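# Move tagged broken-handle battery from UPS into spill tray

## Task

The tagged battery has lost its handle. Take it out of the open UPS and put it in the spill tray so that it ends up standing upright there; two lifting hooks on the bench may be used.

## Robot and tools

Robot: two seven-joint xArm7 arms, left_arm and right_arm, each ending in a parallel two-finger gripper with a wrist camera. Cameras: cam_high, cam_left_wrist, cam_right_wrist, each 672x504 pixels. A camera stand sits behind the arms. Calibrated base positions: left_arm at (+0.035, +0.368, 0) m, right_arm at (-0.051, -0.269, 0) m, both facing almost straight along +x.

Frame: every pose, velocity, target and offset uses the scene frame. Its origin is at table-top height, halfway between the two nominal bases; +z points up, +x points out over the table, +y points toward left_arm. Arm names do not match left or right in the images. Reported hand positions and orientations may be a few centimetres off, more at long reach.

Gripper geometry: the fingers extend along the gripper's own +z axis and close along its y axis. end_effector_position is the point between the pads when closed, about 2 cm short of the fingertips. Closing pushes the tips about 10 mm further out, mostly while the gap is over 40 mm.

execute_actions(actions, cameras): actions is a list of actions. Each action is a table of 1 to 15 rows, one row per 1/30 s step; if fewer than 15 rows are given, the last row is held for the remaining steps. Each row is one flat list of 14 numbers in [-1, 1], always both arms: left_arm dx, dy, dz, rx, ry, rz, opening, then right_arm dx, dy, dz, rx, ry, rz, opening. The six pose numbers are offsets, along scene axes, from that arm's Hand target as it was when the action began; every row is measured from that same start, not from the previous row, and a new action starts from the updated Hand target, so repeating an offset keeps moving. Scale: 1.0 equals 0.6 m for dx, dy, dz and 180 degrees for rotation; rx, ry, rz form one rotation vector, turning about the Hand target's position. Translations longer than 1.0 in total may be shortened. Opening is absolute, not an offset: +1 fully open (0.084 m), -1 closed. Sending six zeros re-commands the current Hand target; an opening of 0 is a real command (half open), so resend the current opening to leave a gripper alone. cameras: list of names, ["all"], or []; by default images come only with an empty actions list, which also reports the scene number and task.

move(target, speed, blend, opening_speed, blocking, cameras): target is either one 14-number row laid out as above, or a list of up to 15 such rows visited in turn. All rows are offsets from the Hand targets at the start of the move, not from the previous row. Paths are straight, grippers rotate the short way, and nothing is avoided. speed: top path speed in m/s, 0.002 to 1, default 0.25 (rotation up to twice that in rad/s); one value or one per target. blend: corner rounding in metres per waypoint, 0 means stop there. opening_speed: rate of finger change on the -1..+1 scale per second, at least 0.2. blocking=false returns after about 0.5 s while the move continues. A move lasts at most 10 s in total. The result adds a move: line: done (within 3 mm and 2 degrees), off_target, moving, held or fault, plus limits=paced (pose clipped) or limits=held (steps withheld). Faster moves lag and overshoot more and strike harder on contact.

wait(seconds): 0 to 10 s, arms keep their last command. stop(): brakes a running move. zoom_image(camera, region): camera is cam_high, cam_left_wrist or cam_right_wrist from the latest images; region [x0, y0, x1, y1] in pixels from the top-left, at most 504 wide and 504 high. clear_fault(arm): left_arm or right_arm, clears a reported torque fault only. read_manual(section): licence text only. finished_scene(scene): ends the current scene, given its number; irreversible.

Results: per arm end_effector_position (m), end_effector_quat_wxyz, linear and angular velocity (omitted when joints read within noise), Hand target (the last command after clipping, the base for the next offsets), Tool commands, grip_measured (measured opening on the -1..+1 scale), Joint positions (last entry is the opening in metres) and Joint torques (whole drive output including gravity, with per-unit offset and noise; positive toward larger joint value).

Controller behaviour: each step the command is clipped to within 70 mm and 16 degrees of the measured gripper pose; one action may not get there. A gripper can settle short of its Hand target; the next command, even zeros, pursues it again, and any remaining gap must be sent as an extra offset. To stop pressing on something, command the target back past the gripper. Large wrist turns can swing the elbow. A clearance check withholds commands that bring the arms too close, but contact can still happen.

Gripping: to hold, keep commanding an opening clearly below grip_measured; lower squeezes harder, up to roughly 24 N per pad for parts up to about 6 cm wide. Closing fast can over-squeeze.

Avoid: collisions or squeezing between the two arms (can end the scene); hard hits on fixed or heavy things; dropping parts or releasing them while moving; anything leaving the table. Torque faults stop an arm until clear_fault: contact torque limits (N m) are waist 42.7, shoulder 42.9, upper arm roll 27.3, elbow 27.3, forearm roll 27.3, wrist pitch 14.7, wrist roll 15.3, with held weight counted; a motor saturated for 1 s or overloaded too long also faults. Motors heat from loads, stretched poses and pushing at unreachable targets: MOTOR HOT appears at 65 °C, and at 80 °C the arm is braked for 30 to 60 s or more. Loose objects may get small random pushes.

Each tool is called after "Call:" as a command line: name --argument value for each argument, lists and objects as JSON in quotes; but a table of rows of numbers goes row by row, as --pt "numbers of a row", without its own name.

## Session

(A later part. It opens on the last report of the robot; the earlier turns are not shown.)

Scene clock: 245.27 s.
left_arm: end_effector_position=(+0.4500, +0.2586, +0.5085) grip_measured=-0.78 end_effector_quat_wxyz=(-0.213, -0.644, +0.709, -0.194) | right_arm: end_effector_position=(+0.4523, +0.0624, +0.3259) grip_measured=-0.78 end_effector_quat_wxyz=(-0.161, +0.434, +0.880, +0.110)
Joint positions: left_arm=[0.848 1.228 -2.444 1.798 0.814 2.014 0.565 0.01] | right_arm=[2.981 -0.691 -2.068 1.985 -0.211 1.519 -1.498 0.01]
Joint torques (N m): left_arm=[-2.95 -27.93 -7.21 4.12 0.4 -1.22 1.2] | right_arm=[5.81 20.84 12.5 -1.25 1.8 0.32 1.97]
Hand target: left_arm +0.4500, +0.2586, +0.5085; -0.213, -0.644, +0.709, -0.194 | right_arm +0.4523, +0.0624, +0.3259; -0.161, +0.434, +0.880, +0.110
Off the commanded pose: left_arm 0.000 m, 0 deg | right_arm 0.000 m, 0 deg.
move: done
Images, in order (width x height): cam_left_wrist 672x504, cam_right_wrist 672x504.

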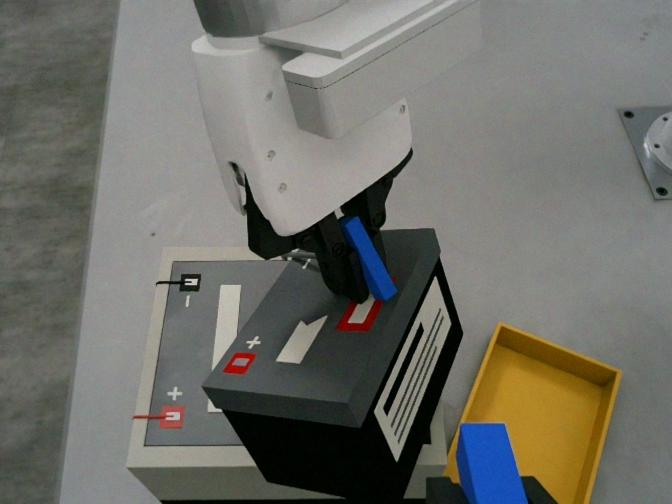

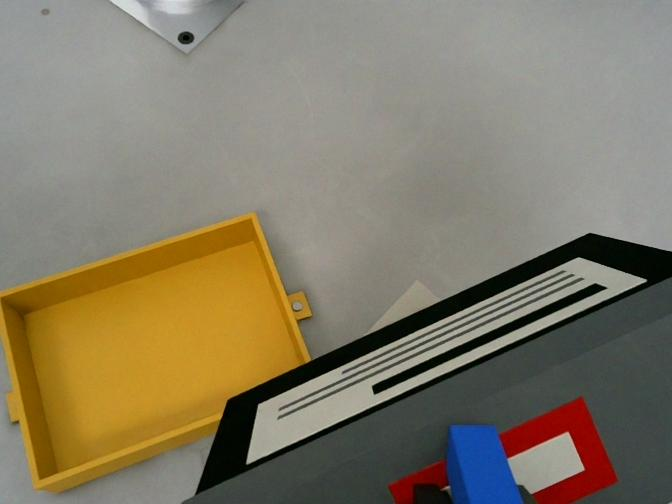

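Call:
move --target '[0,0,0,0,0,0,-1,-0.0082,0.0105,0.0005,0,0,0,-1]' --speed 0.03

Call:
move --target '[0,0,0,0,0,0,-1,-0.0051,0.0066,0.000,0,0,0,-1]' --speed 0.03 --cameras '["cam_left_wrist"]'

Call:
zoom_image --camera "cam_left_wrist" --region '[120, 190, 460, 504]'

Scene clock: 246.63 s.
left_arm: end_effector_position=(+0.4500, +0.2586, +0.5085) grip_measured=-0.78 end_effector_quat_wxyz=(-0.213, -0.644, +0.709, -0.194) | right_arm: end_effector_position=(+0.4474, +0.0687, +0.3261) grip_measured=-0.78 end_effector_quat_wxyz=(-0.161, +0.434, +0.880, +0.109)
Joint positions: left_arm=[0.848 1.228 -2.444 1.798 0.814 2.014 0.565 0.01] | right_arm=[2.985 -0.684 -2.064 1.971 -0.208 1.509 -1.486 0.01]
Joint torques (N m): left_arm=[-3.04 -28.13 -7.23 4.11 0.51 -1.25 1.18] | right_arm=[4.24 23.18 13.21 2.77 1.67 -1.46 2.07]
Hand target: left_arm +0.4500, +0.2586, +0.5085; -0.213, -0.644, +0.709, -0.194 | right_arm +0.4474, +0.0687, +0.3262; -0.161, +0.434, +0.880, +0.110
Off the commanded pose: left_arm 0.000 m, 0 deg | right_arm 0.000 m, 0 deg.
move: done

Scene clock: 247.33 s.
left_arm: end_effector_position=(+0.4500, +0.2586, +0.5085) grip_measured=-0.78 end_effector_quat_wxyz=(-0.213, -0.644, +0.709, -0.194) | right_arm: end_effector_position=(+0.4444, +0.0727, +0.3262) grip_measured=-0.78 end_effector_quat_wxyz=(-0.161, +0.434, +0.880, +0.110)
Joint positions: left_arm=[0.848 1.228 -2.444 1.798 0.814 2.014 0.565 0.01] | right_arm=[2.987 -0.679 -2.061 1.963 -0.206 1.502 -1.479 0.01]
Joint torques (N m): left_arm=[-3.09 -28.21 -7.18 4.25 0.54 -1.27 1.14] | right_arm=[4.72 22.53 13.43 2.12 1.89 -1.28 2.19]
Hand target: left_arm +0.4500, +0.2586, +0.5085; -0.213, -0.644, +0.709, -0.194 | right_arm +0.4443, +0.0727, +0.3262; -0.161, +0.434, +0.880, +0.110
Off the commanded pose: left_arm 0.000 m, 0 deg | right_arm 0.000 m, 0 deg.
move: done
Images, in order (width x height): cam_left_wrist 672x504.

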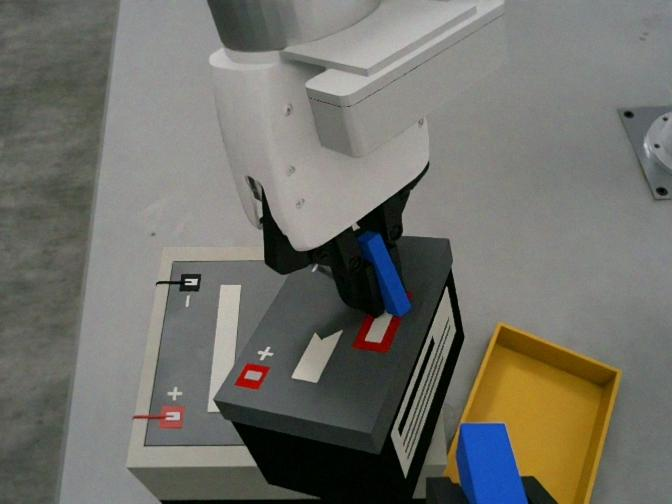

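Scaled by 1.482 from the camera's 672x504 image, which has a finer 960x720 frame.

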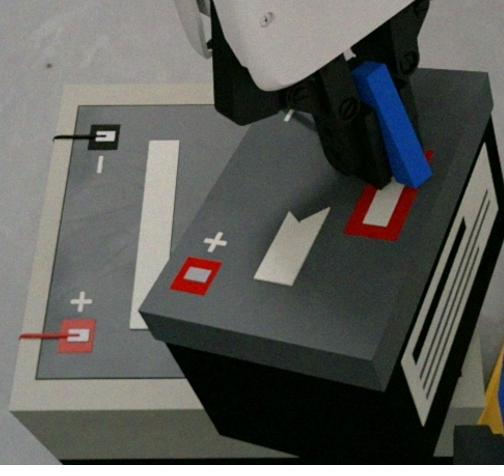

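Call:
move --target '[0,0,0,0,0,0,-1,-0.0061,0.0079,-0.0008,0,0,0,-1]' --speed 0.02 --cameras '["cam_left_wrist"]'

Scene clock: 248.97 s.
left_arm: end_effector_position=(+0.4500, +0.2586, +0.5085) grip_measured=-0.78 end_effector_quat_wxyz=(-0.213, -0.644, +0.709, -0.194) | right_arm: end_effector_position=(+0.4409, +0.0774, +0.3260) grip_measured=-0.78 end_effector_quat_wxyz=(-0.161, +0.434, +0.880, +0.110)
Joint positions: left_arm=[0.848 1.228 -2.444 1.798 0.814 2.014 0.565 0.01] | right_arm=[2.989 -0.674 -2.058 1.951 -0.204 1.493 -1.471 0.01]
Joint torques (N m): left_arm=[-3.06 -28.08 -7.31 4.07 0.58 -1.21 1.16] | right_arm=[6.09 10.33 2.06 -8.25 0.2 -0.49 2.05]
Hand target: left_arm +0.4500, +0.2586, +0.5085; -0.213, -0.644, +0.709, -0.194 | right_arm +0.4407, +0.0774, +0.3257; -0.161, +0.434, +0.880, +0.110
Off the commanded pose: left_arm 0.000 m, 0 deg | right_arm 0.000 m, 0 deg.
move: done
Images, in order (width x height): cam_left_wrist 672x504.

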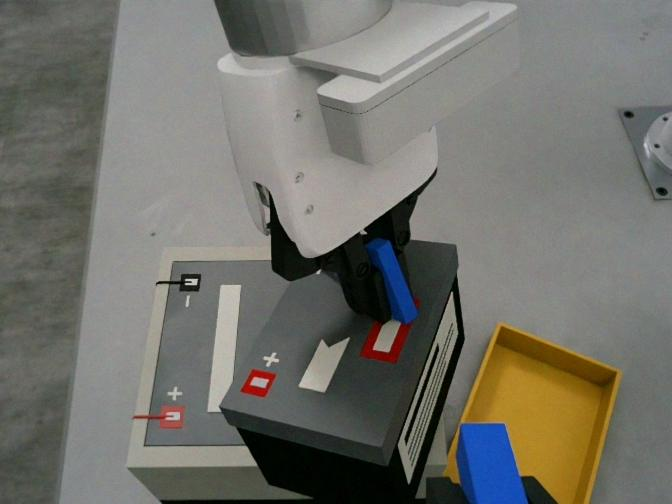

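Call:
move --target '[0,0,0,0,0,0,-1,-0.0061,0.0079,-0.0030,0,0,0,-1]' --speed 0.02 --cameras '["cam_left_wrist"]'

Scene clock: 250.30 s.
left_arm: end_effector_position=(+0.4500, +0.2586, +0.5085) grip_measured=-0.78 end_effector_quat_wxyz=(-0.213, -0.644, +0.709, -0.194) | right_arm: end_effector_position=(+0.4523, +0.0775, +0.3451) grip_measured=-0.78 end_effector_quat_wxyz=(-0.152, +0.442, +0.874, +0.133)
Joint positions: left_arm=[0.848 1.228 -2.444 1.798 0.814 2.014 0.565 0.01] | right_arm=[2.99 -0.67 -2.055 1.992 -0.202 1.483 -1.465 0.01]
Joint torques (N m): left_arm=[-2.99 -27.94 -7.2 4.18 0.51 -1.22 1.16] | right_arm=[-0.42 19.24 10.86 15.17 -0.23 -1.6 -0.08]
Hand target: left_arm +0.4500, +0.2586, +0.5085; -0.213, -0.644, +0.709, -0.194 | right_arm +0.4523, +0.0775, +0.3451; -0.152, +0.442, +0.874, +0.133 (not the last commanded pose)
Tool commands: left_gripper/opening=-1.0 right_gripper/opening=-1.0
Off the commanded pose: left_arm 0.000 m, 0 deg | right_arm 0.027 m, 3 deg.
TORQUE FAULT: the external load on joint 4 (elbow) of the right arm reached its load limit, and that arm stopped. The contact can be on any part of that arm beyond that joint, not only on its tool. A torque fault puts only its own arm into a fault stop. That arm's remaining commands of this call were not run. The hold on joint 4 (elbow) of that arm was moved back by the arm itself, up to 3 degrees, as the stop began. That arm is still stopped at the end of this call. While its stop runs, that arm, its gripper or tool too, takes no new command.
CLEAR FAULT: the right arm stays stopped (state 4) until you call clear_fault(arm="right_arm").
End effector pose when the fault began: right_arm: position (+0.4384, +0.0810, +0.3255), quat_wxyz (-0.161, +0.434, +0.879, +0.111)
Joint positions when the fault began: right_arm=[2.99 -0.671 -2.056 1.941 -0.202 1.483 -1.465 0.01]
move: fault (right_arm)
Images, in order (width x height): cam_left_wrist 672x504.

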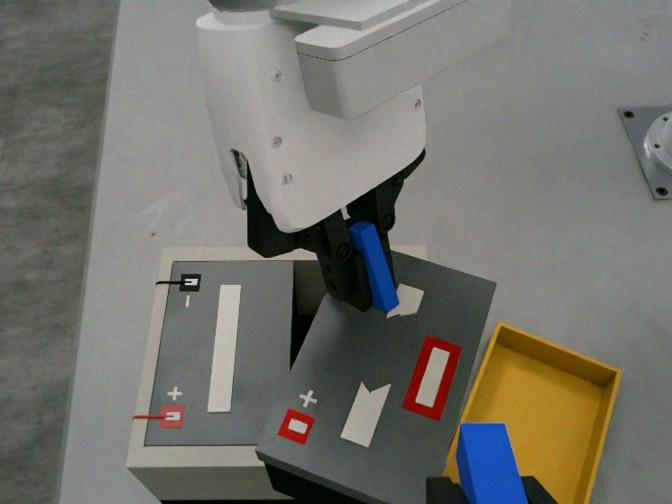

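Call:
clear_fault --arm "right_arm"

Call:
move --target '[0,0,0,0,0,0,-1,0.0,-0.08,0.2,0,0,0,-1]' --speed 0.2 --cameras '["all"]'

Scene clock: 250.77 s.
left_arm: end_effector_position=(+0.4500, +0.2586, +0.5085) grip_measured=-0.78 end_effector_quat_wxyz=(-0.213, -0.644, +0.709, -0.194) | right_arm: end_effector_position=(+0.4524, +0.0775, +0.3451) grip_measured=-0.78 end_effector_quat_wxyz=(-0.152, +0.442, +0.874, +0.133)
Joint positions: left_arm=[0.848 1.228 -2.444 1.798 0.814 2.014 0.565 0.01] | right_arm=[2.99 -0.67 -2.055 1.992 -0.202 1.483 -1.465 0.01]
Joint torques (N m): left_arm=[-2.88 -28.2 -7.29 4.05 0.55 -1.22 1.13] | right_arm=[-0.59 19.32 10.87 15.25 -0.23 -1.53 -0.01]
Hand target: left_arm +0.4500, +0.2586, +0.5085; -0.213, -0.644, +0.709, -0.194 | right_arm +0.4524, +0.0775, +0.3451; -0.152, +0.442, +0.874, +0.133 (not the last commanded pose)
Tool commands: left_gripper/opening=-1.0 right_gripper/opening=-1.0
Off the commanded pose: left_arm 0.000 m, 0 deg | right_arm 0.027 m, 3 deg.
TORQUE FAULT, CONTINUED: the right arm's stop, for the torque fault of joint 4 (elbow) that an earlier result reported, is over. The call counts as one of the actions that you can send in this scene. The hold on joint 4 (elbow) of that arm was moved back by the arm itself, up to 3 degrees, as the stop began. That arm's target is now where it stood when the stop ended, not its last command. That arm's gripper keeps its grip as last carried out, and that arm accepts commands again: back off and push less far.
CLEAR FAULT: your call cleared the right arm's torque fault. If a joint's load stays at its limit, that arm stops again at once.

Scene clock: 252.20 s.
left_arm: end_effector_position=(+0.4500, +0.2586, +0.5085) grip_measured=-0.78 end_effector_quat_wxyz=(-0.213, -0.644, +0.709, -0.194) | right_arm: end_effector_position=(+0.4517, +0.0292, +0.4646) grip_measured=-0.78 end_effector_quat_wxyz=(-0.145, +0.445, +0.871, +0.149)
Joint positions: left_arm=[0.848 1.228 -2.444 1.798 0.814 2.014 0.565 0.01] | right_arm=[3.283 -0.758 -2.146 2.707 -0.287 1.962 -1.48 0.01]
Joint torques (N m): left_arm=[-2.92 -28 -7.26 4.1 0.5 -1.32 1.13] | right_arm=[2.52 19.19 3.67 10.96 2 -0.13 -2.08]
Hand target: left_arm +0.4500, +0.2586, +0.5085; -0.213, -0.644, +0.709, -0.194 | right_arm +0.4524, +0.0295, +0.4651; -0.152, +0.442, +0.874, +0.133
Off the commanded pose: left_arm 0.000 m, 0 deg | right_arm 0.001 m, 2 deg.
elbow stopped short (right arm): the move would have taken joint 4 (elbow) straighter than the controller allows.
move: done

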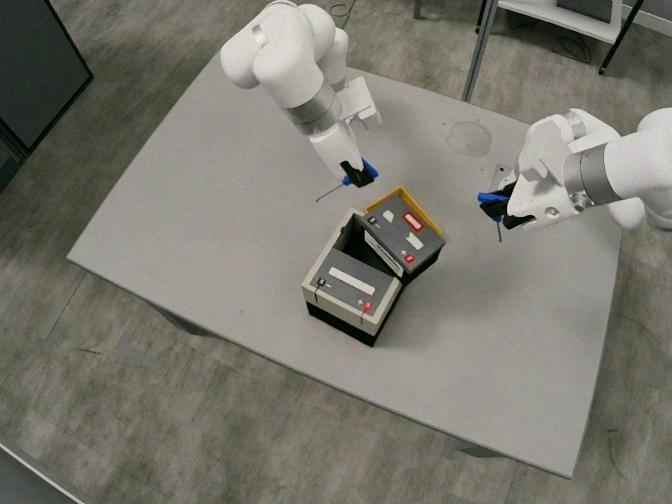

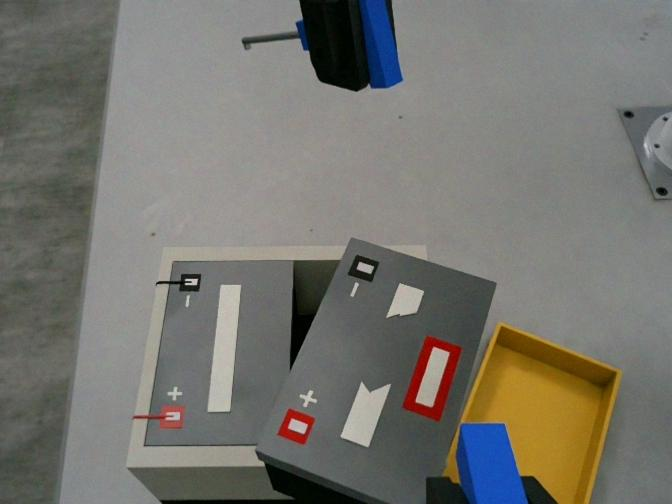

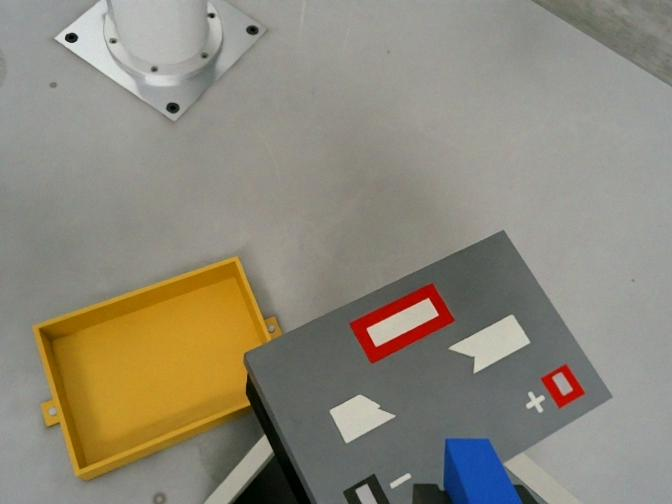

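Call:
zoom_image --camera "cam_high" --region '[300, 160, 470, 350]'

Call:
zoom_image --camera "cam_right_wrist" --region '[200, 220, 640, 504]'

Scaled by 2.653 from the camera's 672x504 image, which has a finer 960x720 frame.

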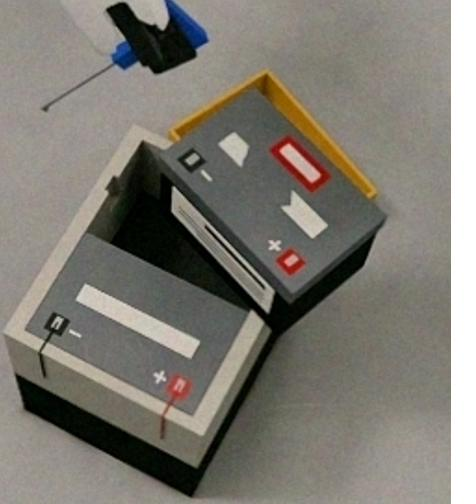

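Scaled by 1.145 from the camera's 672x504 image, which has a finer 960x720 frame.

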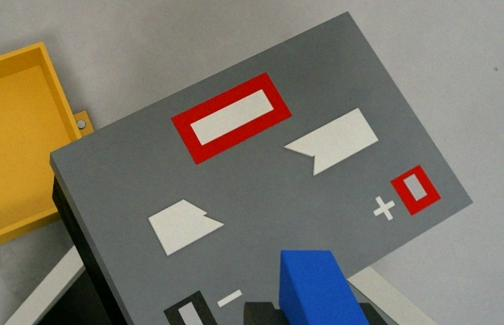

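Call:
move --target '[0,0,0,0,0,0,-1,-0.154,-0.1325,-0.075,0.1275,0.0417,-0.3347,-1]' --speed 0.25 --cameras '["cam_left_wrist","cam_right_wrist"]'

Scene clock: 257.00 s.
left_arm: end_effector_position=(+0.4500, +0.2586, +0.5085) grip_measured=-0.78 end_effector_quat_wxyz=(-0.213, -0.644, +0.709, -0.194) | right_arm: end_effector_position=(+0.3600, -0.0500, +0.4201) grip_measured=-0.78 end_effector_quat_wxyz=(-0.200, +0.788, +0.483, +0.326)
Joint positions: left_arm=[0.848 1.228 -2.444 1.798 0.814 2.014 0.565 0.01] | right_arm=[2.299 0.725 -2.411 1.014 1.234 1.456 -1.421 0.01]
Joint torques (N m): left_arm=[-3.02 -28.12 -7.3 4.09 0.45 -1.23 1.11] | right_arm=[2.48 5.04 -15.83 10.18 2.12 -2.87 2.07]
Hand target: left_arm +0.4500, +0.2586, +0.5085; -0.213, -0.644, +0.709, -0.194 | right_arm +0.3600, -0.0500, +0.4201; -0.200, +0.788, +0.482, +0.326
Off the commanded pose: left_arm 0.000 m, 0 deg | right_arm 0.000 m, 0 deg.
move: done
Images, in order (width x height): cam_left_wrist 672x504, cam_right_wrist 672x504.

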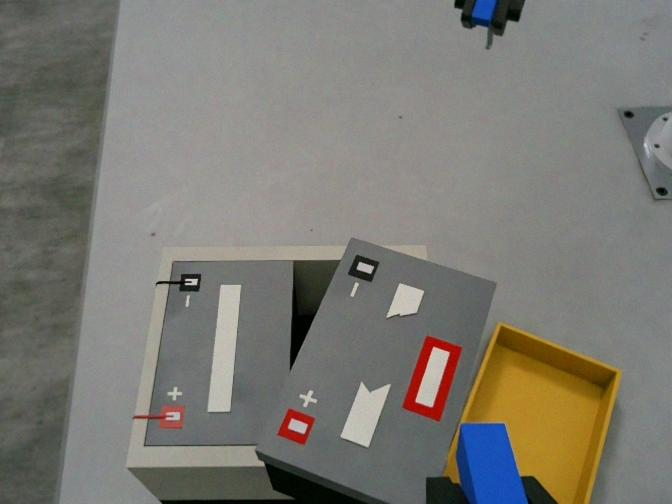

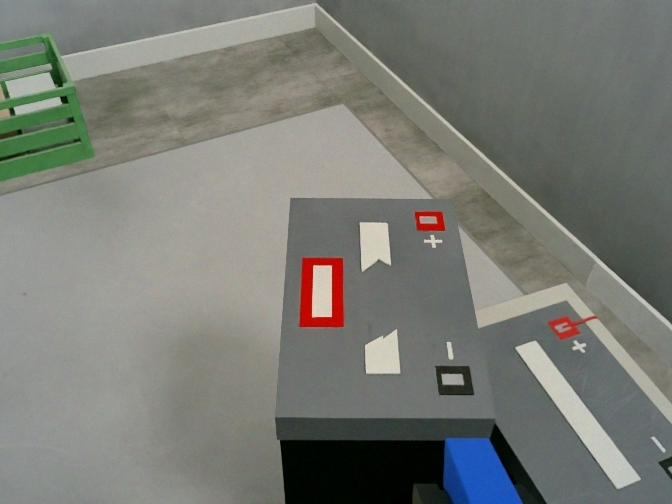

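Call:
move --target '[0.0942,-0.0208,-0.1475,-0.1208,0.0355,-0.1181,-1,0,0,0,0,0,0,-1]' --speed 0.25 --cameras '["cam_left_wrist","cam_right_wrist"]'

Scene clock: 259.67 s.
left_arm: end_effector_position=(+0.5065, +0.2462, +0.4200) grip_measured=-0.78 end_effector_quat_wxyz=(-0.401, -0.461, +0.753, -0.245) | right_arm: end_effector_position=(+0.3600, -0.0500, +0.4201) grip_measured=-0.78 end_effector_quat_wxyz=(-0.200, +0.788, +0.482, +0.326)
Joint positions: left_arm=[0.688 1.561 -2.373 1.909 0.751 1.994 0.929 0.01] | right_arm=[2.299 0.725 -2.411 1.014 1.234 1.456 -1.421 0.01]
Joint torques (N m): left_arm=[-3.38 -25.95 -7.83 -1.43 -2.71 -0.75 1.32] | right_arm=[2.35 4.99 -15.77 10.25 2.11 -2.78 1.96]
Hand target: left_arm +0.5065, +0.2462, +0.4200; -0.401, -0.461, +0.753, -0.245 | right_arm +0.3600, -0.0500, +0.4201; -0.200, +0.788, +0.482, +0.326
Off the commanded pose: left_arm 0.000 m, 0 deg | right_arm 0.000 m, 0 deg.
move: done
Images, in order (width x height): cam_left_wrist 672x504, cam_right_wrist 672x504.

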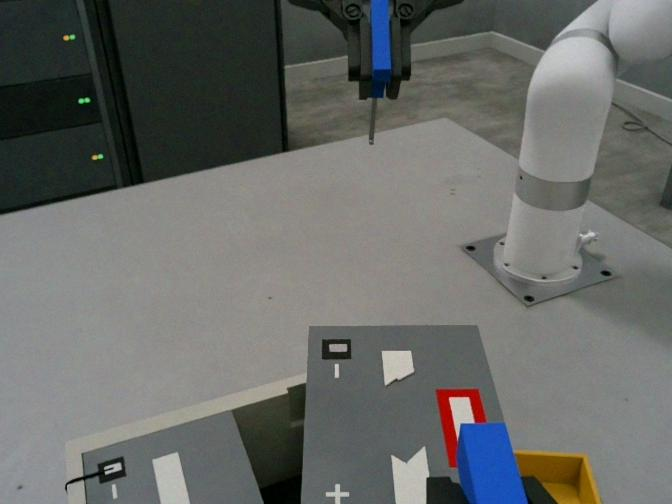

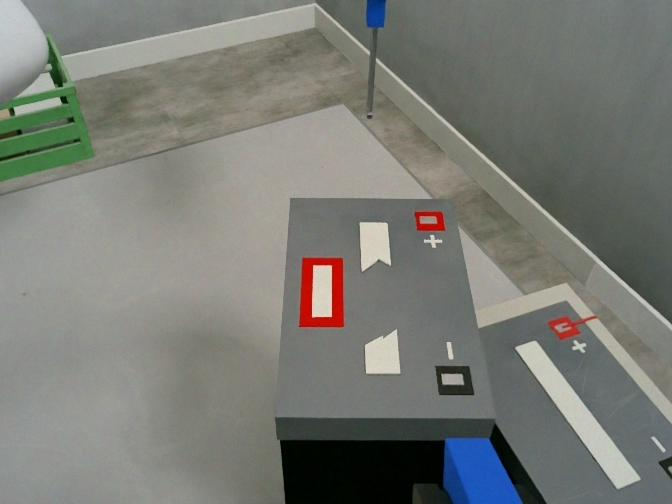

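Call:
zoom_image --camera "cam_left_wrist" --region '[320, 40, 430, 160]'

Call:
zoom_image --camera "cam_right_wrist" --region '[320, 20, 430, 140]'

Scaled by 4.200 from the camera's 672x504 image, which has a finer 960x720 frame.

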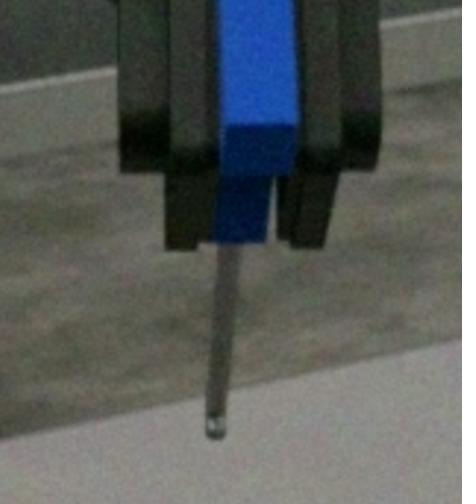

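Scaled by 4.200 from the camera's 672x504 image, which has a finer 960x720 frame.

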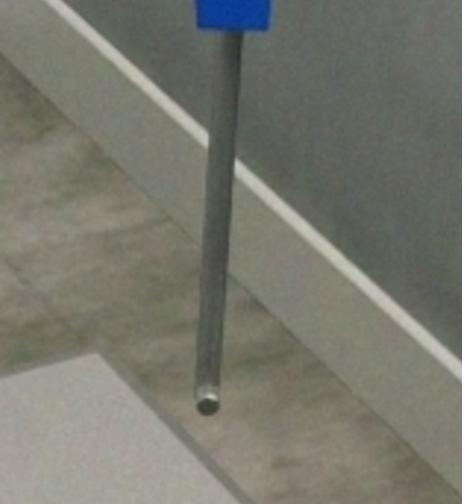

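Call:
move --target '[0,0,0,0,0,0,-1,0.0285,0.072,-0.0335,0.1337,-0.0681,0,-1]' --speed 0.2 --cameras '["cam_left_wrist","cam_right_wrist"]'

Call:
zoom_image --camera "cam_left_wrist" --region '[280, 60, 460, 360]'

Scene clock: 270.47 s.
left_arm: end_effector_position=(+0.5065, +0.2462, +0.4200) grip_measured=-0.78 end_effector_quat_wxyz=(-0.401, -0.461, +0.753, -0.245) | right_arm: end_effector_position=(+0.3771, -0.0068, +0.4000) grip_measured=-0.78 end_effector_quat_wxyz=(-0.308, +0.690, +0.422, +0.501)
Joint positions: left_arm=[0.688 1.561 -2.373 1.909 0.751 1.994 0.929 0.01] | right_arm=[2.431 0.702 -2.364 0.731 1.804 1.283 -1.762 0.01]
Joint torques (N m): left_arm=[-3.34 -26.87 -8.08 -1.46 -2.5 -0.67 1.18] | right_arm=[2.45 -5.64 -9.98 11.02 2.27 -1.58 -2.11]
Hand target: left_arm +0.5065, +0.2462, +0.4200; -0.401, -0.461, +0.753, -0.245 | right_arm +0.3771, -0.0068, +0.4000; -0.308, +0.690, +0.422, +0.501
Off the commanded pose: left_arm 0.000 m, 0 deg | right_arm 0.000 m, 0 deg.
move: done
Images, in order (width x height): cam_left_wrist 672x504, cam_right_wrist 672x504.

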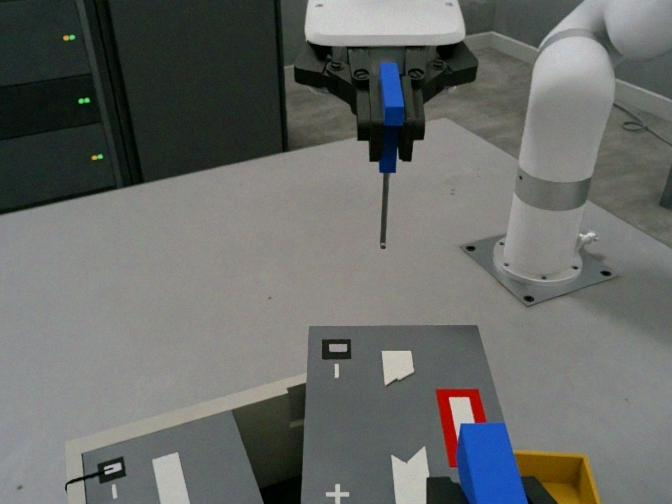

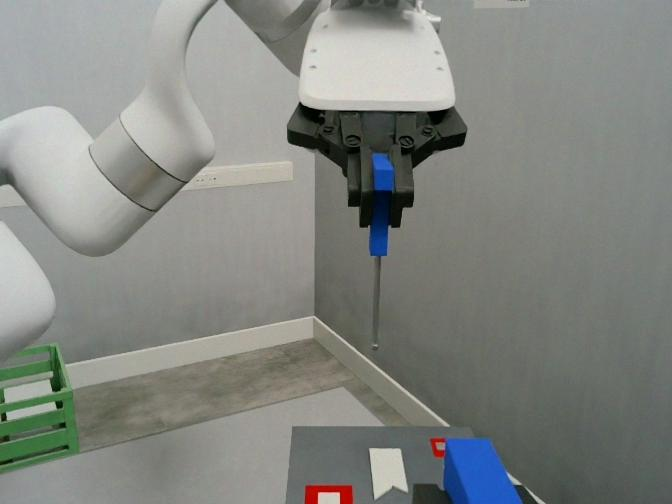

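Scaled by 1.680 from the camera's 672x504 image, which has a finer 960x720 frame.

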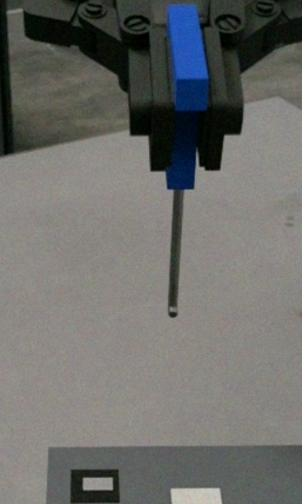

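Call:
execute_actions --actions '[]'

Scene clock: 271.93 s.
left_arm: end_effector_position=(+0.5065, +0.2462, +0.4200) grip_measured=-0.78 end_effector_quat_wxyz=(-0.401, -0.461, +0.753, -0.245) | right_arm: end_effector_position=(+0.3771, -0.0068, +0.4000) grip_measured=-0.78 end_effector_quat_wxyz=(-0.308, +0.690, +0.422, +0.501)
Joint positions: left_arm=[0.688 1.561 -2.373 1.909 0.751 1.994 0.929 0.01] | right_arm=[2.431 0.702 -2.364 0.731 1.804 1.283 -1.762 0.01]
Joint velocities: within noise
Joint torques (N m): left_arm=[-3.19 -27.66 -8.21 -1.48 -2.37 -0.73 1.2] | right_arm=[2.3 -5.59 -10.03 11.04 2.18 -1.54 -2.14]
Hand target: left_arm +0.5065, +0.2462, +0.4200; -0.401, -0.461, +0.753, -0.245 | right_arm +0.3771, -0.0068, +0.4000; -0.308, +0.690, +0.422, +0.501
Tool commands: left_gripper/opening=-1.0 right_gripper/opening=-1.0
Off the commanded pose: left_arm 0.000 m, 0 deg | right_arm 0.000 m, 0 deg.

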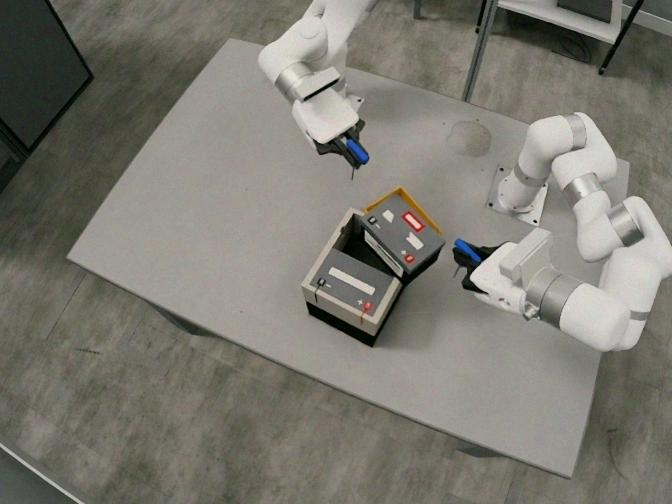

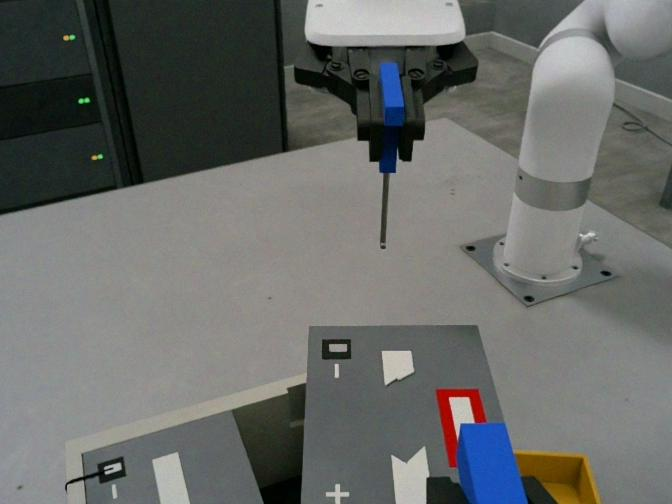

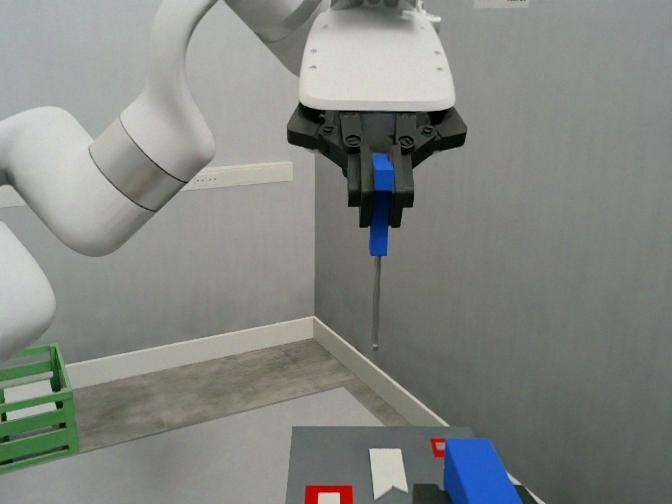

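Call:
move --pt "0 0 -0.075 0 0 0 -1 0 0 -0.0467 0 0 0 -1" --pt "-0.0378 -0.0743 -0.075 0 0 0 -1 0.0378 0.0743 -0.0467 0 0 0 -1" --speed 0.08 --cameras '["cam_left_wrist","cam_right_wrist"]'

Scene clock: 274.67 s.
left_arm: end_effector_position=(+0.4838, +0.2016, +0.3750) grip_measured=-0.78 end_effector_quat_wxyz=(-0.401, -0.461, +0.753, -0.245) | right_arm: end_effector_position=(+0.3997, +0.0377, +0.3720) grip_measured=-0.78 end_effector_quat_wxyz=(-0.308, +0.690, +0.422, +0.501)
Joint positions: left_arm=[0.727 1.725 -2.334 1.62 0.807 1.854 0.86 0.01] | right_arm=[2.377 0.608 -2.156 0.798 1.909 1.143 -1.826 0.01]
Joint torques (N m): left_arm=[-3.24 -23.72 -9.07 -7.35 0.16 -3.98 -1.29] | right_arm=[-2.77 -6.1 -11.01 16.66 1.96 -1.52 -2.12]
Hand target: left_arm +0.4838, +0.2016, +0.3750; -0.401, -0.461, +0.753, -0.245 | right_arm +0.3997, +0.0377, +0.3720; -0.308, +0.690, +0.422, +0.501
Off the commanded pose: left_arm 0.000 m, 0 deg | right_arm 0.000 m, 0 deg.
move: done
Images, in order (width x height): cam_left_wrist 672x504, cam_right_wrist 672x504.

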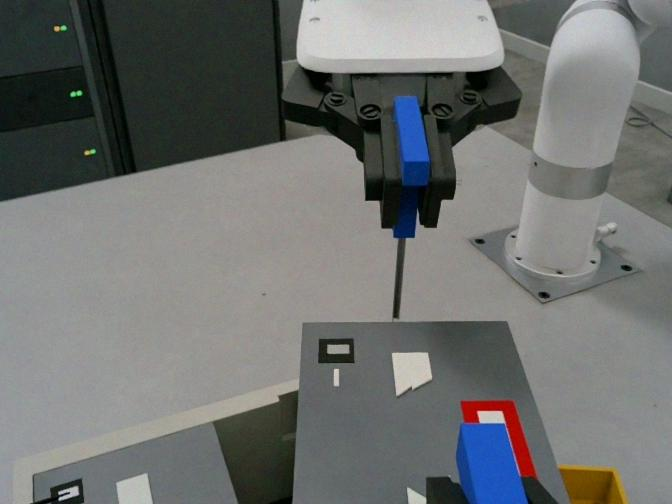

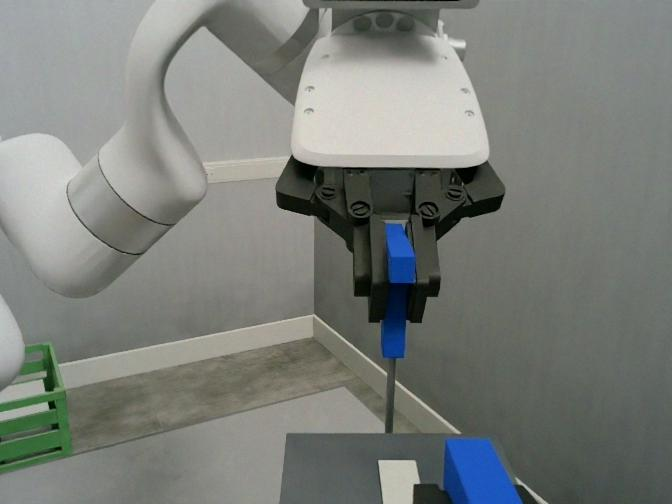

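Call:
move --target '[-0.0083,-0.0163,0,0,0,0,-1,0.0033,0.0190,0,0,0,0,-1]' --speed 0.03 --cameras '["cam_left_wrist","cam_right_wrist"]'

Call:
zoom_image --camera "cam_left_wrist" --region '[280, 220, 540, 400]'

Call:
zoom_image --camera "cam_right_wrist" --region '[260, 330, 540, 504]'

Scene clock: 277.27 s.
left_arm: end_effector_position=(+0.4789, +0.1918, +0.3750) grip_measured=-0.78 end_effector_quat_wxyz=(-0.401, -0.461, +0.753, -0.245) | right_arm: end_effector_position=(+0.4017, +0.0491, +0.3720) grip_measured=-0.78 end_effector_quat_wxyz=(-0.308, +0.690, +0.422, +0.501)
Joint positions: left_arm=[0.722 1.733 -2.331 1.591 0.811 1.832 0.843 0.01] | right_arm=[2.37 0.601 -2.121 0.819 1.925 1.117 -1.821 0.01]
Joint torques (N m): left_arm=[-3.32 -23.4 -9.06 -7.06 0.15 -4.08 -1.3] | right_arm=[-2.76 -6.36 -11.3 16.83 1.94 -1.52 1.98]
Hand target: left_arm +0.4789, +0.1918, +0.3750; -0.401, -0.461, +0.753, -0.245 | right_arm +0.4017, +0.0491, +0.3720; -0.308, +0.690, +0.422, +0.501
Off the commanded pose: left_arm 0.000 m, 0 deg | right_arm 0.000 m, 0 deg.
move: done
Images, in order (width x height): cam_left_wrist 672x504, cam_right_wrist 672x504.

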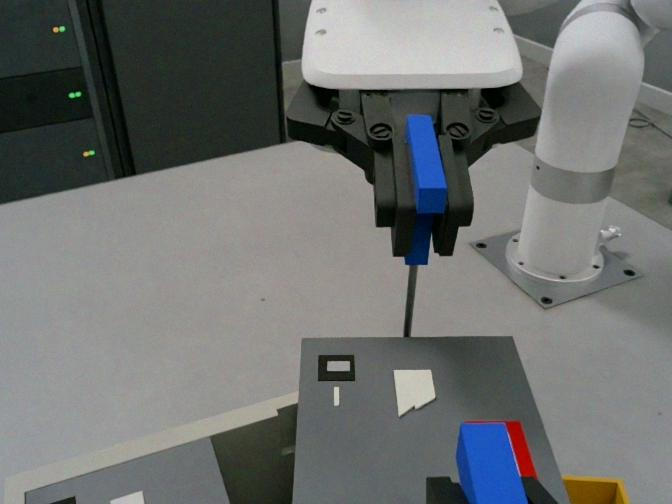

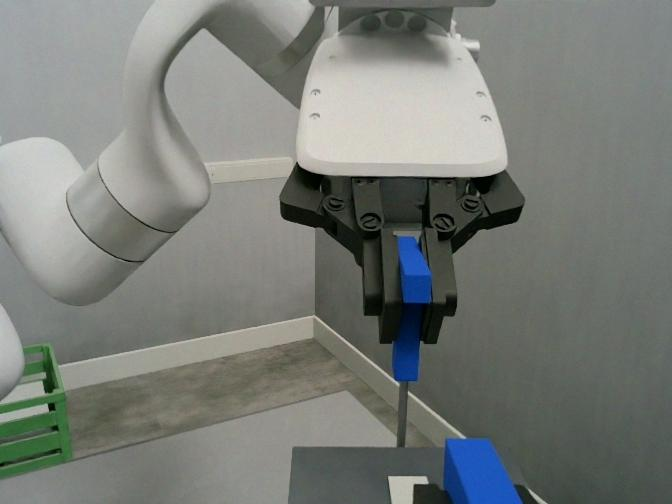

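Scaled by 1.938 from the camera's 672x504 image, which has a finer 960x720 frame.

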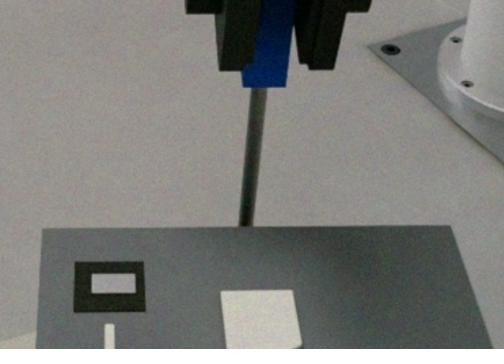

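Scaled by 1.800 from the camera's 672x504 image, which has a finer 960x720 frame.

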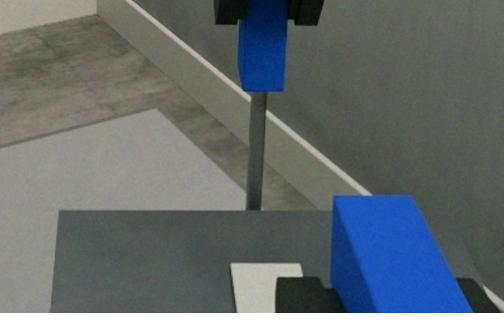

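Call:
move --target '[-0.0030,-0.0059,0,0,0,0,-1,0.0030,0.0059,0,0,0,0,-1]' --speed 0.02

Call:
move --target '[-0.0023,-0.0045,0,0,0,0,-1,0.0023,0.0045,0,0,0,0,-1]' --speed 0.02 --cameras '["cam_left_wrist","cam_right_wrist"]'

Scene clock: 278.43 s.
left_arm: end_effector_position=(+0.4771, +0.1883, +0.3750) grip_measured=-0.78 end_effector_quat_wxyz=(-0.401, -0.461, +0.753, -0.245) | right_arm: end_effector_position=(+0.4035, +0.0527, +0.3720) grip_measured=-0.78 end_effector_quat_wxyz=(-0.308, +0.690, +0.422, +0.501)
Joint positions: left_arm=[0.721 1.735 -2.33 1.581 0.812 1.824 0.836 0.01] | right_arm=[2.363 0.595 -2.106 0.829 1.928 1.107 -1.821 0.01]
Joint torques (N m): left_arm=[-4.59 -23.18 -8.62 -8.02 -0.25 -4.33 -1.31] | right_arm=[-2.9 -6.68 -11.05 16.86 1.94 -1.58 1.97]
Hand target: left_arm +0.4771, +0.1883, +0.3750; -0.401, -0.461, +0.753, -0.245 | right_arm +0.4035, +0.0527, +0.3720; -0.308, +0.690, +0.422, +0.501
Off the commanded pose: left_arm 0.000 m, 0 deg | right_arm 0.000 m, 0 deg.
move: done

Scene clock: 279.17 s.
left_arm: end_effector_position=(+0.4757, +0.1856, +0.3750) grip_measured=-0.78 end_effector_quat_wxyz=(-0.401, -0.461, +0.753, -0.245) | right_arm: end_effector_position=(+0.4049, +0.0554, +0.3720) grip_measured=-0.78 end_effector_quat_wxyz=(-0.308, +0.690, +0.422, +0.501)
Joint positions: left_arm=[0.719 1.737 -2.329 1.573 0.814 1.818 0.832 0.01] | right_arm=[2.357 0.59 -2.094 0.837 1.931 1.1 -1.821 0.01]
Joint torques (N m): left_arm=[-5.03 -23.2 -8.43 -8.49 -0.3 -4.34 -1.31] | right_arm=[-2.76 -6.46 -11.22 16.87 2 -1.53 2.04]
Hand target: left_arm +0.4757, +0.1856, +0.3750; -0.401, -0.461, +0.753, -0.245 | right_arm +0.4049, +0.0554, +0.3720; -0.308, +0.690, +0.422, +0.501
Off the commanded pose: left_arm 0.000 m, 0 deg | right_arm 0.000 m, 0 deg.
move: done
Images, in order (width x height): cam_left_wrist 672x504, cam_right_wrist 672x504.

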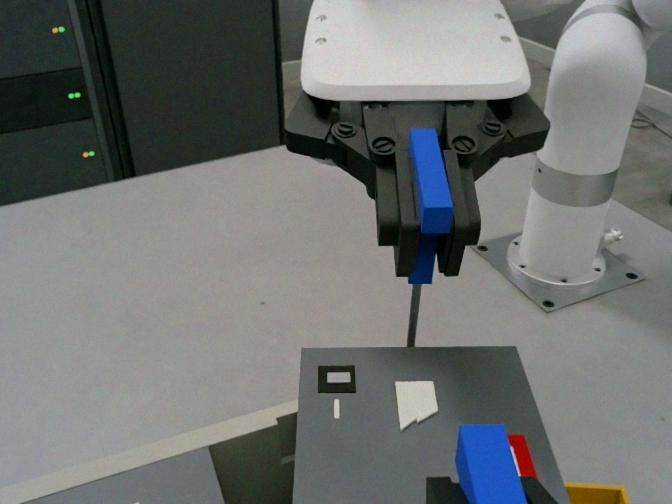

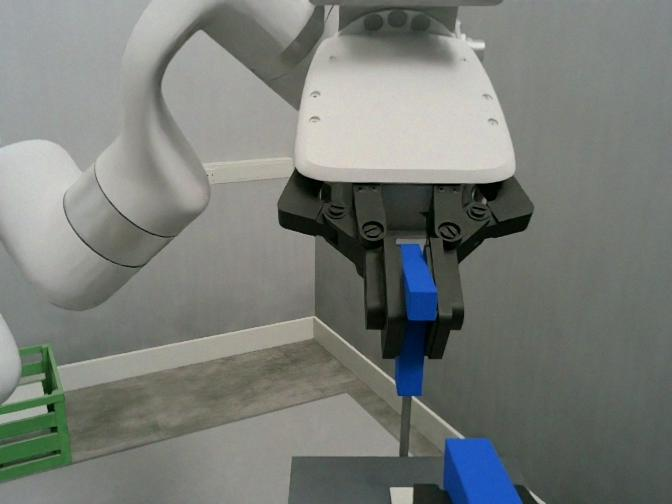

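Call:
move --target '[0,0,0.01,0,0,0,-1,0,0,0,0,0,0,-1]' --speed 0.02

Call:
move --target '[0,0,0.0067,0,0,0,-1,0,0,0,0,0,0,-1]' --speed 0.02

Call:
move --target '[0,0,0,0,0,0,-1,0,0,0.01,0,0,0,-1]' --speed 0.02

Call:
move --target '[0,0,0,0,0,0,-1,0,0,0.0067,0,0,0,-1]' --speed 0.02 --cameras '["cam_left_wrist","cam_right_wrist"]'

Scene clock: 281.73 s.
left_arm: end_effector_position=(+0.4757, +0.1855, +0.3810) grip_measured=-0.78 end_effector_quat_wxyz=(-0.401, -0.461, +0.753, -0.245) | right_arm: end_effector_position=(+0.4049, +0.0554, +0.3720) grip_measured=-0.78 end_effector_quat_wxyz=(-0.308, +0.690, +0.422, +0.501)
Joint positions: left_arm=[0.713 1.723 -2.334 1.587 0.807 1.821 0.828 0.01] | right_arm=[2.357 0.59 -2.094 0.837 1.931 1.1 -1.821 0.01]
Joint torques (N m): left_arm=[-3.25 -32.81 -12.78 -0.78 -2.37 -0.88 -1.33] | right_arm=[-2.75 -6.7 -11.14 16.83 1.96 -1.5 1.9]
Hand target: left_arm +0.4757, +0.1856, +0.3810; -0.401, -0.461, +0.753, -0.245 | right_arm +0.4049, +0.0554, +0.3720; -0.308, +0.690, +0.422, +0.501
Off the commanded pose: left_arm 0.000 m, 0 deg | right_arm 0.000 m, 0 deg.
move: done

Scene clock: 282.43 s.
left_arm: end_effector_position=(+0.4756, +0.1856, +0.3852) grip_measured=-0.78 end_effector_quat_wxyz=(-0.401, -0.461, +0.753, -0.245) | right_arm: end_effector_position=(+0.4049, +0.0554, +0.3720) grip_measured=-0.78 end_effector_quat_wxyz=(-0.308, +0.690, +0.422, +0.501)
Joint positions: left_arm=[0.709 1.714 -2.339 1.596 0.802 1.824 0.826 0.01] | right_arm=[2.357 0.59 -2.094 0.837 1.931 1.1 -1.821 0.01]
Joint torques (N m): left_arm=[-3.49 -33.02 -11.57 -0.69 -2.53 -3.36 -1.3] | right_arm=[-2.86 -6.53 -11.18 16.71 1.83 -1.48 1.95]
Hand target: left_arm +0.4757, +0.1856, +0.3850; -0.401, -0.461, +0.753, -0.245 | right_arm +0.4049, +0.0554, +0.3720; -0.308, +0.690, +0.422, +0.501
Off the commanded pose: left_arm 0.000 m, 0 deg | right_arm 0.000 m, 0 deg.
move: done

Scene clock: 283.20 s.
left_arm: end_effector_position=(+0.4757, +0.1855, +0.3850) grip_measured=-0.78 end_effector_quat_wxyz=(-0.401, -0.461, +0.753, -0.245) | right_arm: end_effector_position=(+0.4049, +0.0554, +0.3780) grip_measured=-0.78 end_effector_quat_wxyz=(-0.308, +0.690, +0.422, +0.501)
Joint positions: left_arm=[0.709 1.714 -2.338 1.596 0.802 1.824 0.826 0.01] | right_arm=[2.361 0.594 -2.105 0.845 1.921 1.102 -1.805 0.01]
Joint torques (N m): left_arm=[-1.96 -30.03 -8.93 -1.08 -0.77 -1.66 -0.99] | right_arm=[2.37 5.74 -16.07 16.85 -0.57 1.66 2.02]
Hand target: left_arm +0.4757, +0.1856, +0.3850; -0.401, -0.461, +0.753, -0.245 | right_arm +0.4049, +0.0554, +0.3780; -0.308, +0.690, +0.422, +0.501
Off the commanded pose: left_arm 0.000 m, 0 deg | right_arm 0.000 m, 0 deg.
move: done

Scene clock: 283.93 s.
left_arm: end_effector_position=(+0.4757, +0.1855, +0.3850) grip_measured=-0.78 end_effector_quat_wxyz=(-0.401, -0.461, +0.753, -0.245) | right_arm: end_effector_position=(+0.4049, +0.0554, +0.3820) grip_measured=-0.78 end_effector_quat_wxyz=(-0.308, +0.690, +0.422, +0.501)
Joint positions: left_arm=[0.709 1.714 -2.338 1.596 0.802 1.824 0.826 0.01] | right_arm=[2.363 0.598 -2.112 0.851 1.914 1.105 -1.794 0.01]
Joint torques (N m): left_arm=[-0.21 -27.95 -9.26 -1.4 -0.65 -1.5 -0.61] | right_arm=[2.34 5.52 -16.25 16.9 -0.62 1.61 2.15]
Hand target: left_arm +0.4757, +0.1856, +0.3850; -0.401, -0.461, +0.753, -0.245 | right_arm +0.4049, +0.0554, +0.3820; -0.308, +0.690, +0.422, +0.501
Off the commanded pose: left_arm 0.000 m, 0 deg | right_arm 0.000 m, 0 deg.
move: done
Images, in order (width x height): cam_left_wrist 672x504, cam_right_wrist 672x504.

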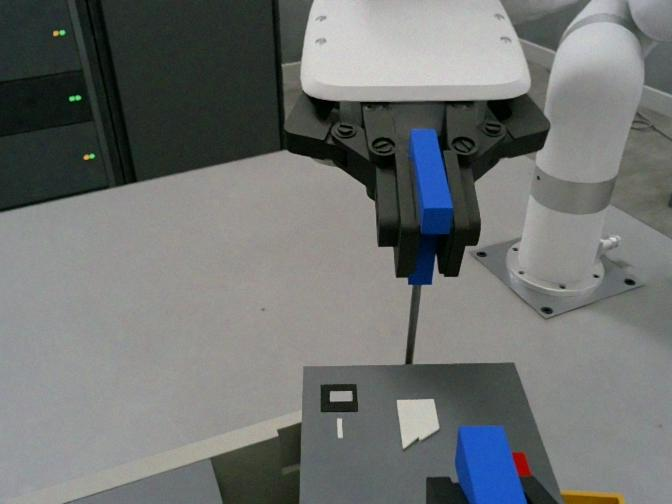

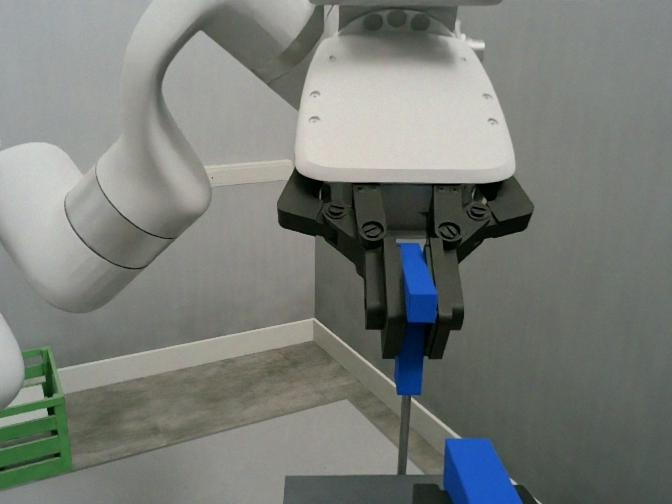

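Call:
move --target '[0,0,0.01,0,0,0,-1,0,0,0.01,0,0,0,-1]' --speed 0.02 --cameras '["cam_left_wrist","cam_right_wrist"]'

Scene clock: 288.33 s.
left_arm: end_effector_position=(+0.4757, +0.1856, +0.3910) grip_measured=-0.78 end_effector_quat_wxyz=(-0.401, -0.461, +0.753, -0.245) | right_arm: end_effector_position=(+0.4049, +0.0554, +0.3880) grip_measured=-0.78 end_effector_quat_wxyz=(-0.308, +0.690, +0.422, +0.501)
Joint positions: left_arm=[0.703 1.7 -2.344 1.611 0.796 1.828 0.823 0.01] | right_arm=[2.366 0.602 -2.123 0.86 1.904 1.108 -1.777 0.01]
Joint torques (N m): left_arm=[-3.58 -33.01 -12.69 -0.7 -2.61 -1.04 -1.34] | right_arm=[2.46 5.63 -16.28 16.89 -0.68 1.56 2.03]
Hand target: left_arm +0.4757, +0.1856, +0.3910; -0.401, -0.461, +0.753, -0.245 | right_arm +0.4049, +0.0554, +0.3880; -0.308, +0.690, +0.422, +0.501
Off the commanded pose: left_arm 0.000 m, 0 deg | right_arm 0.000 m, 0 deg.
move: done
Images, in order (width x height): cam_left_wrist 672x504, cam_right_wrist 672x504.

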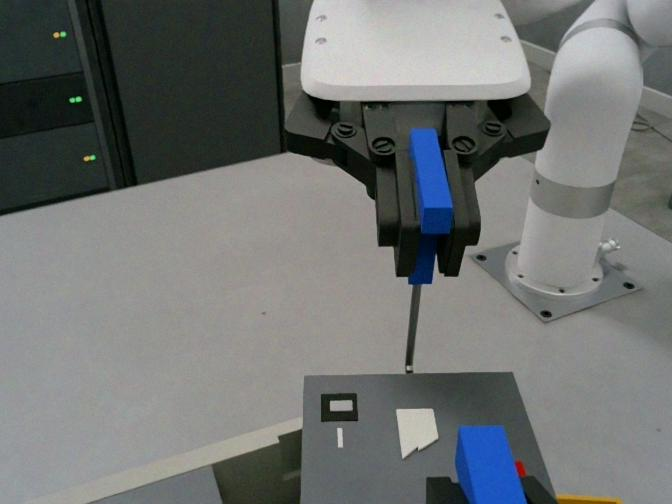

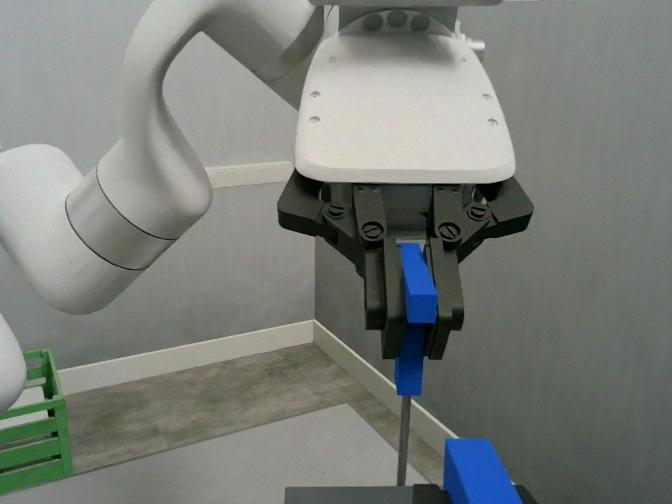

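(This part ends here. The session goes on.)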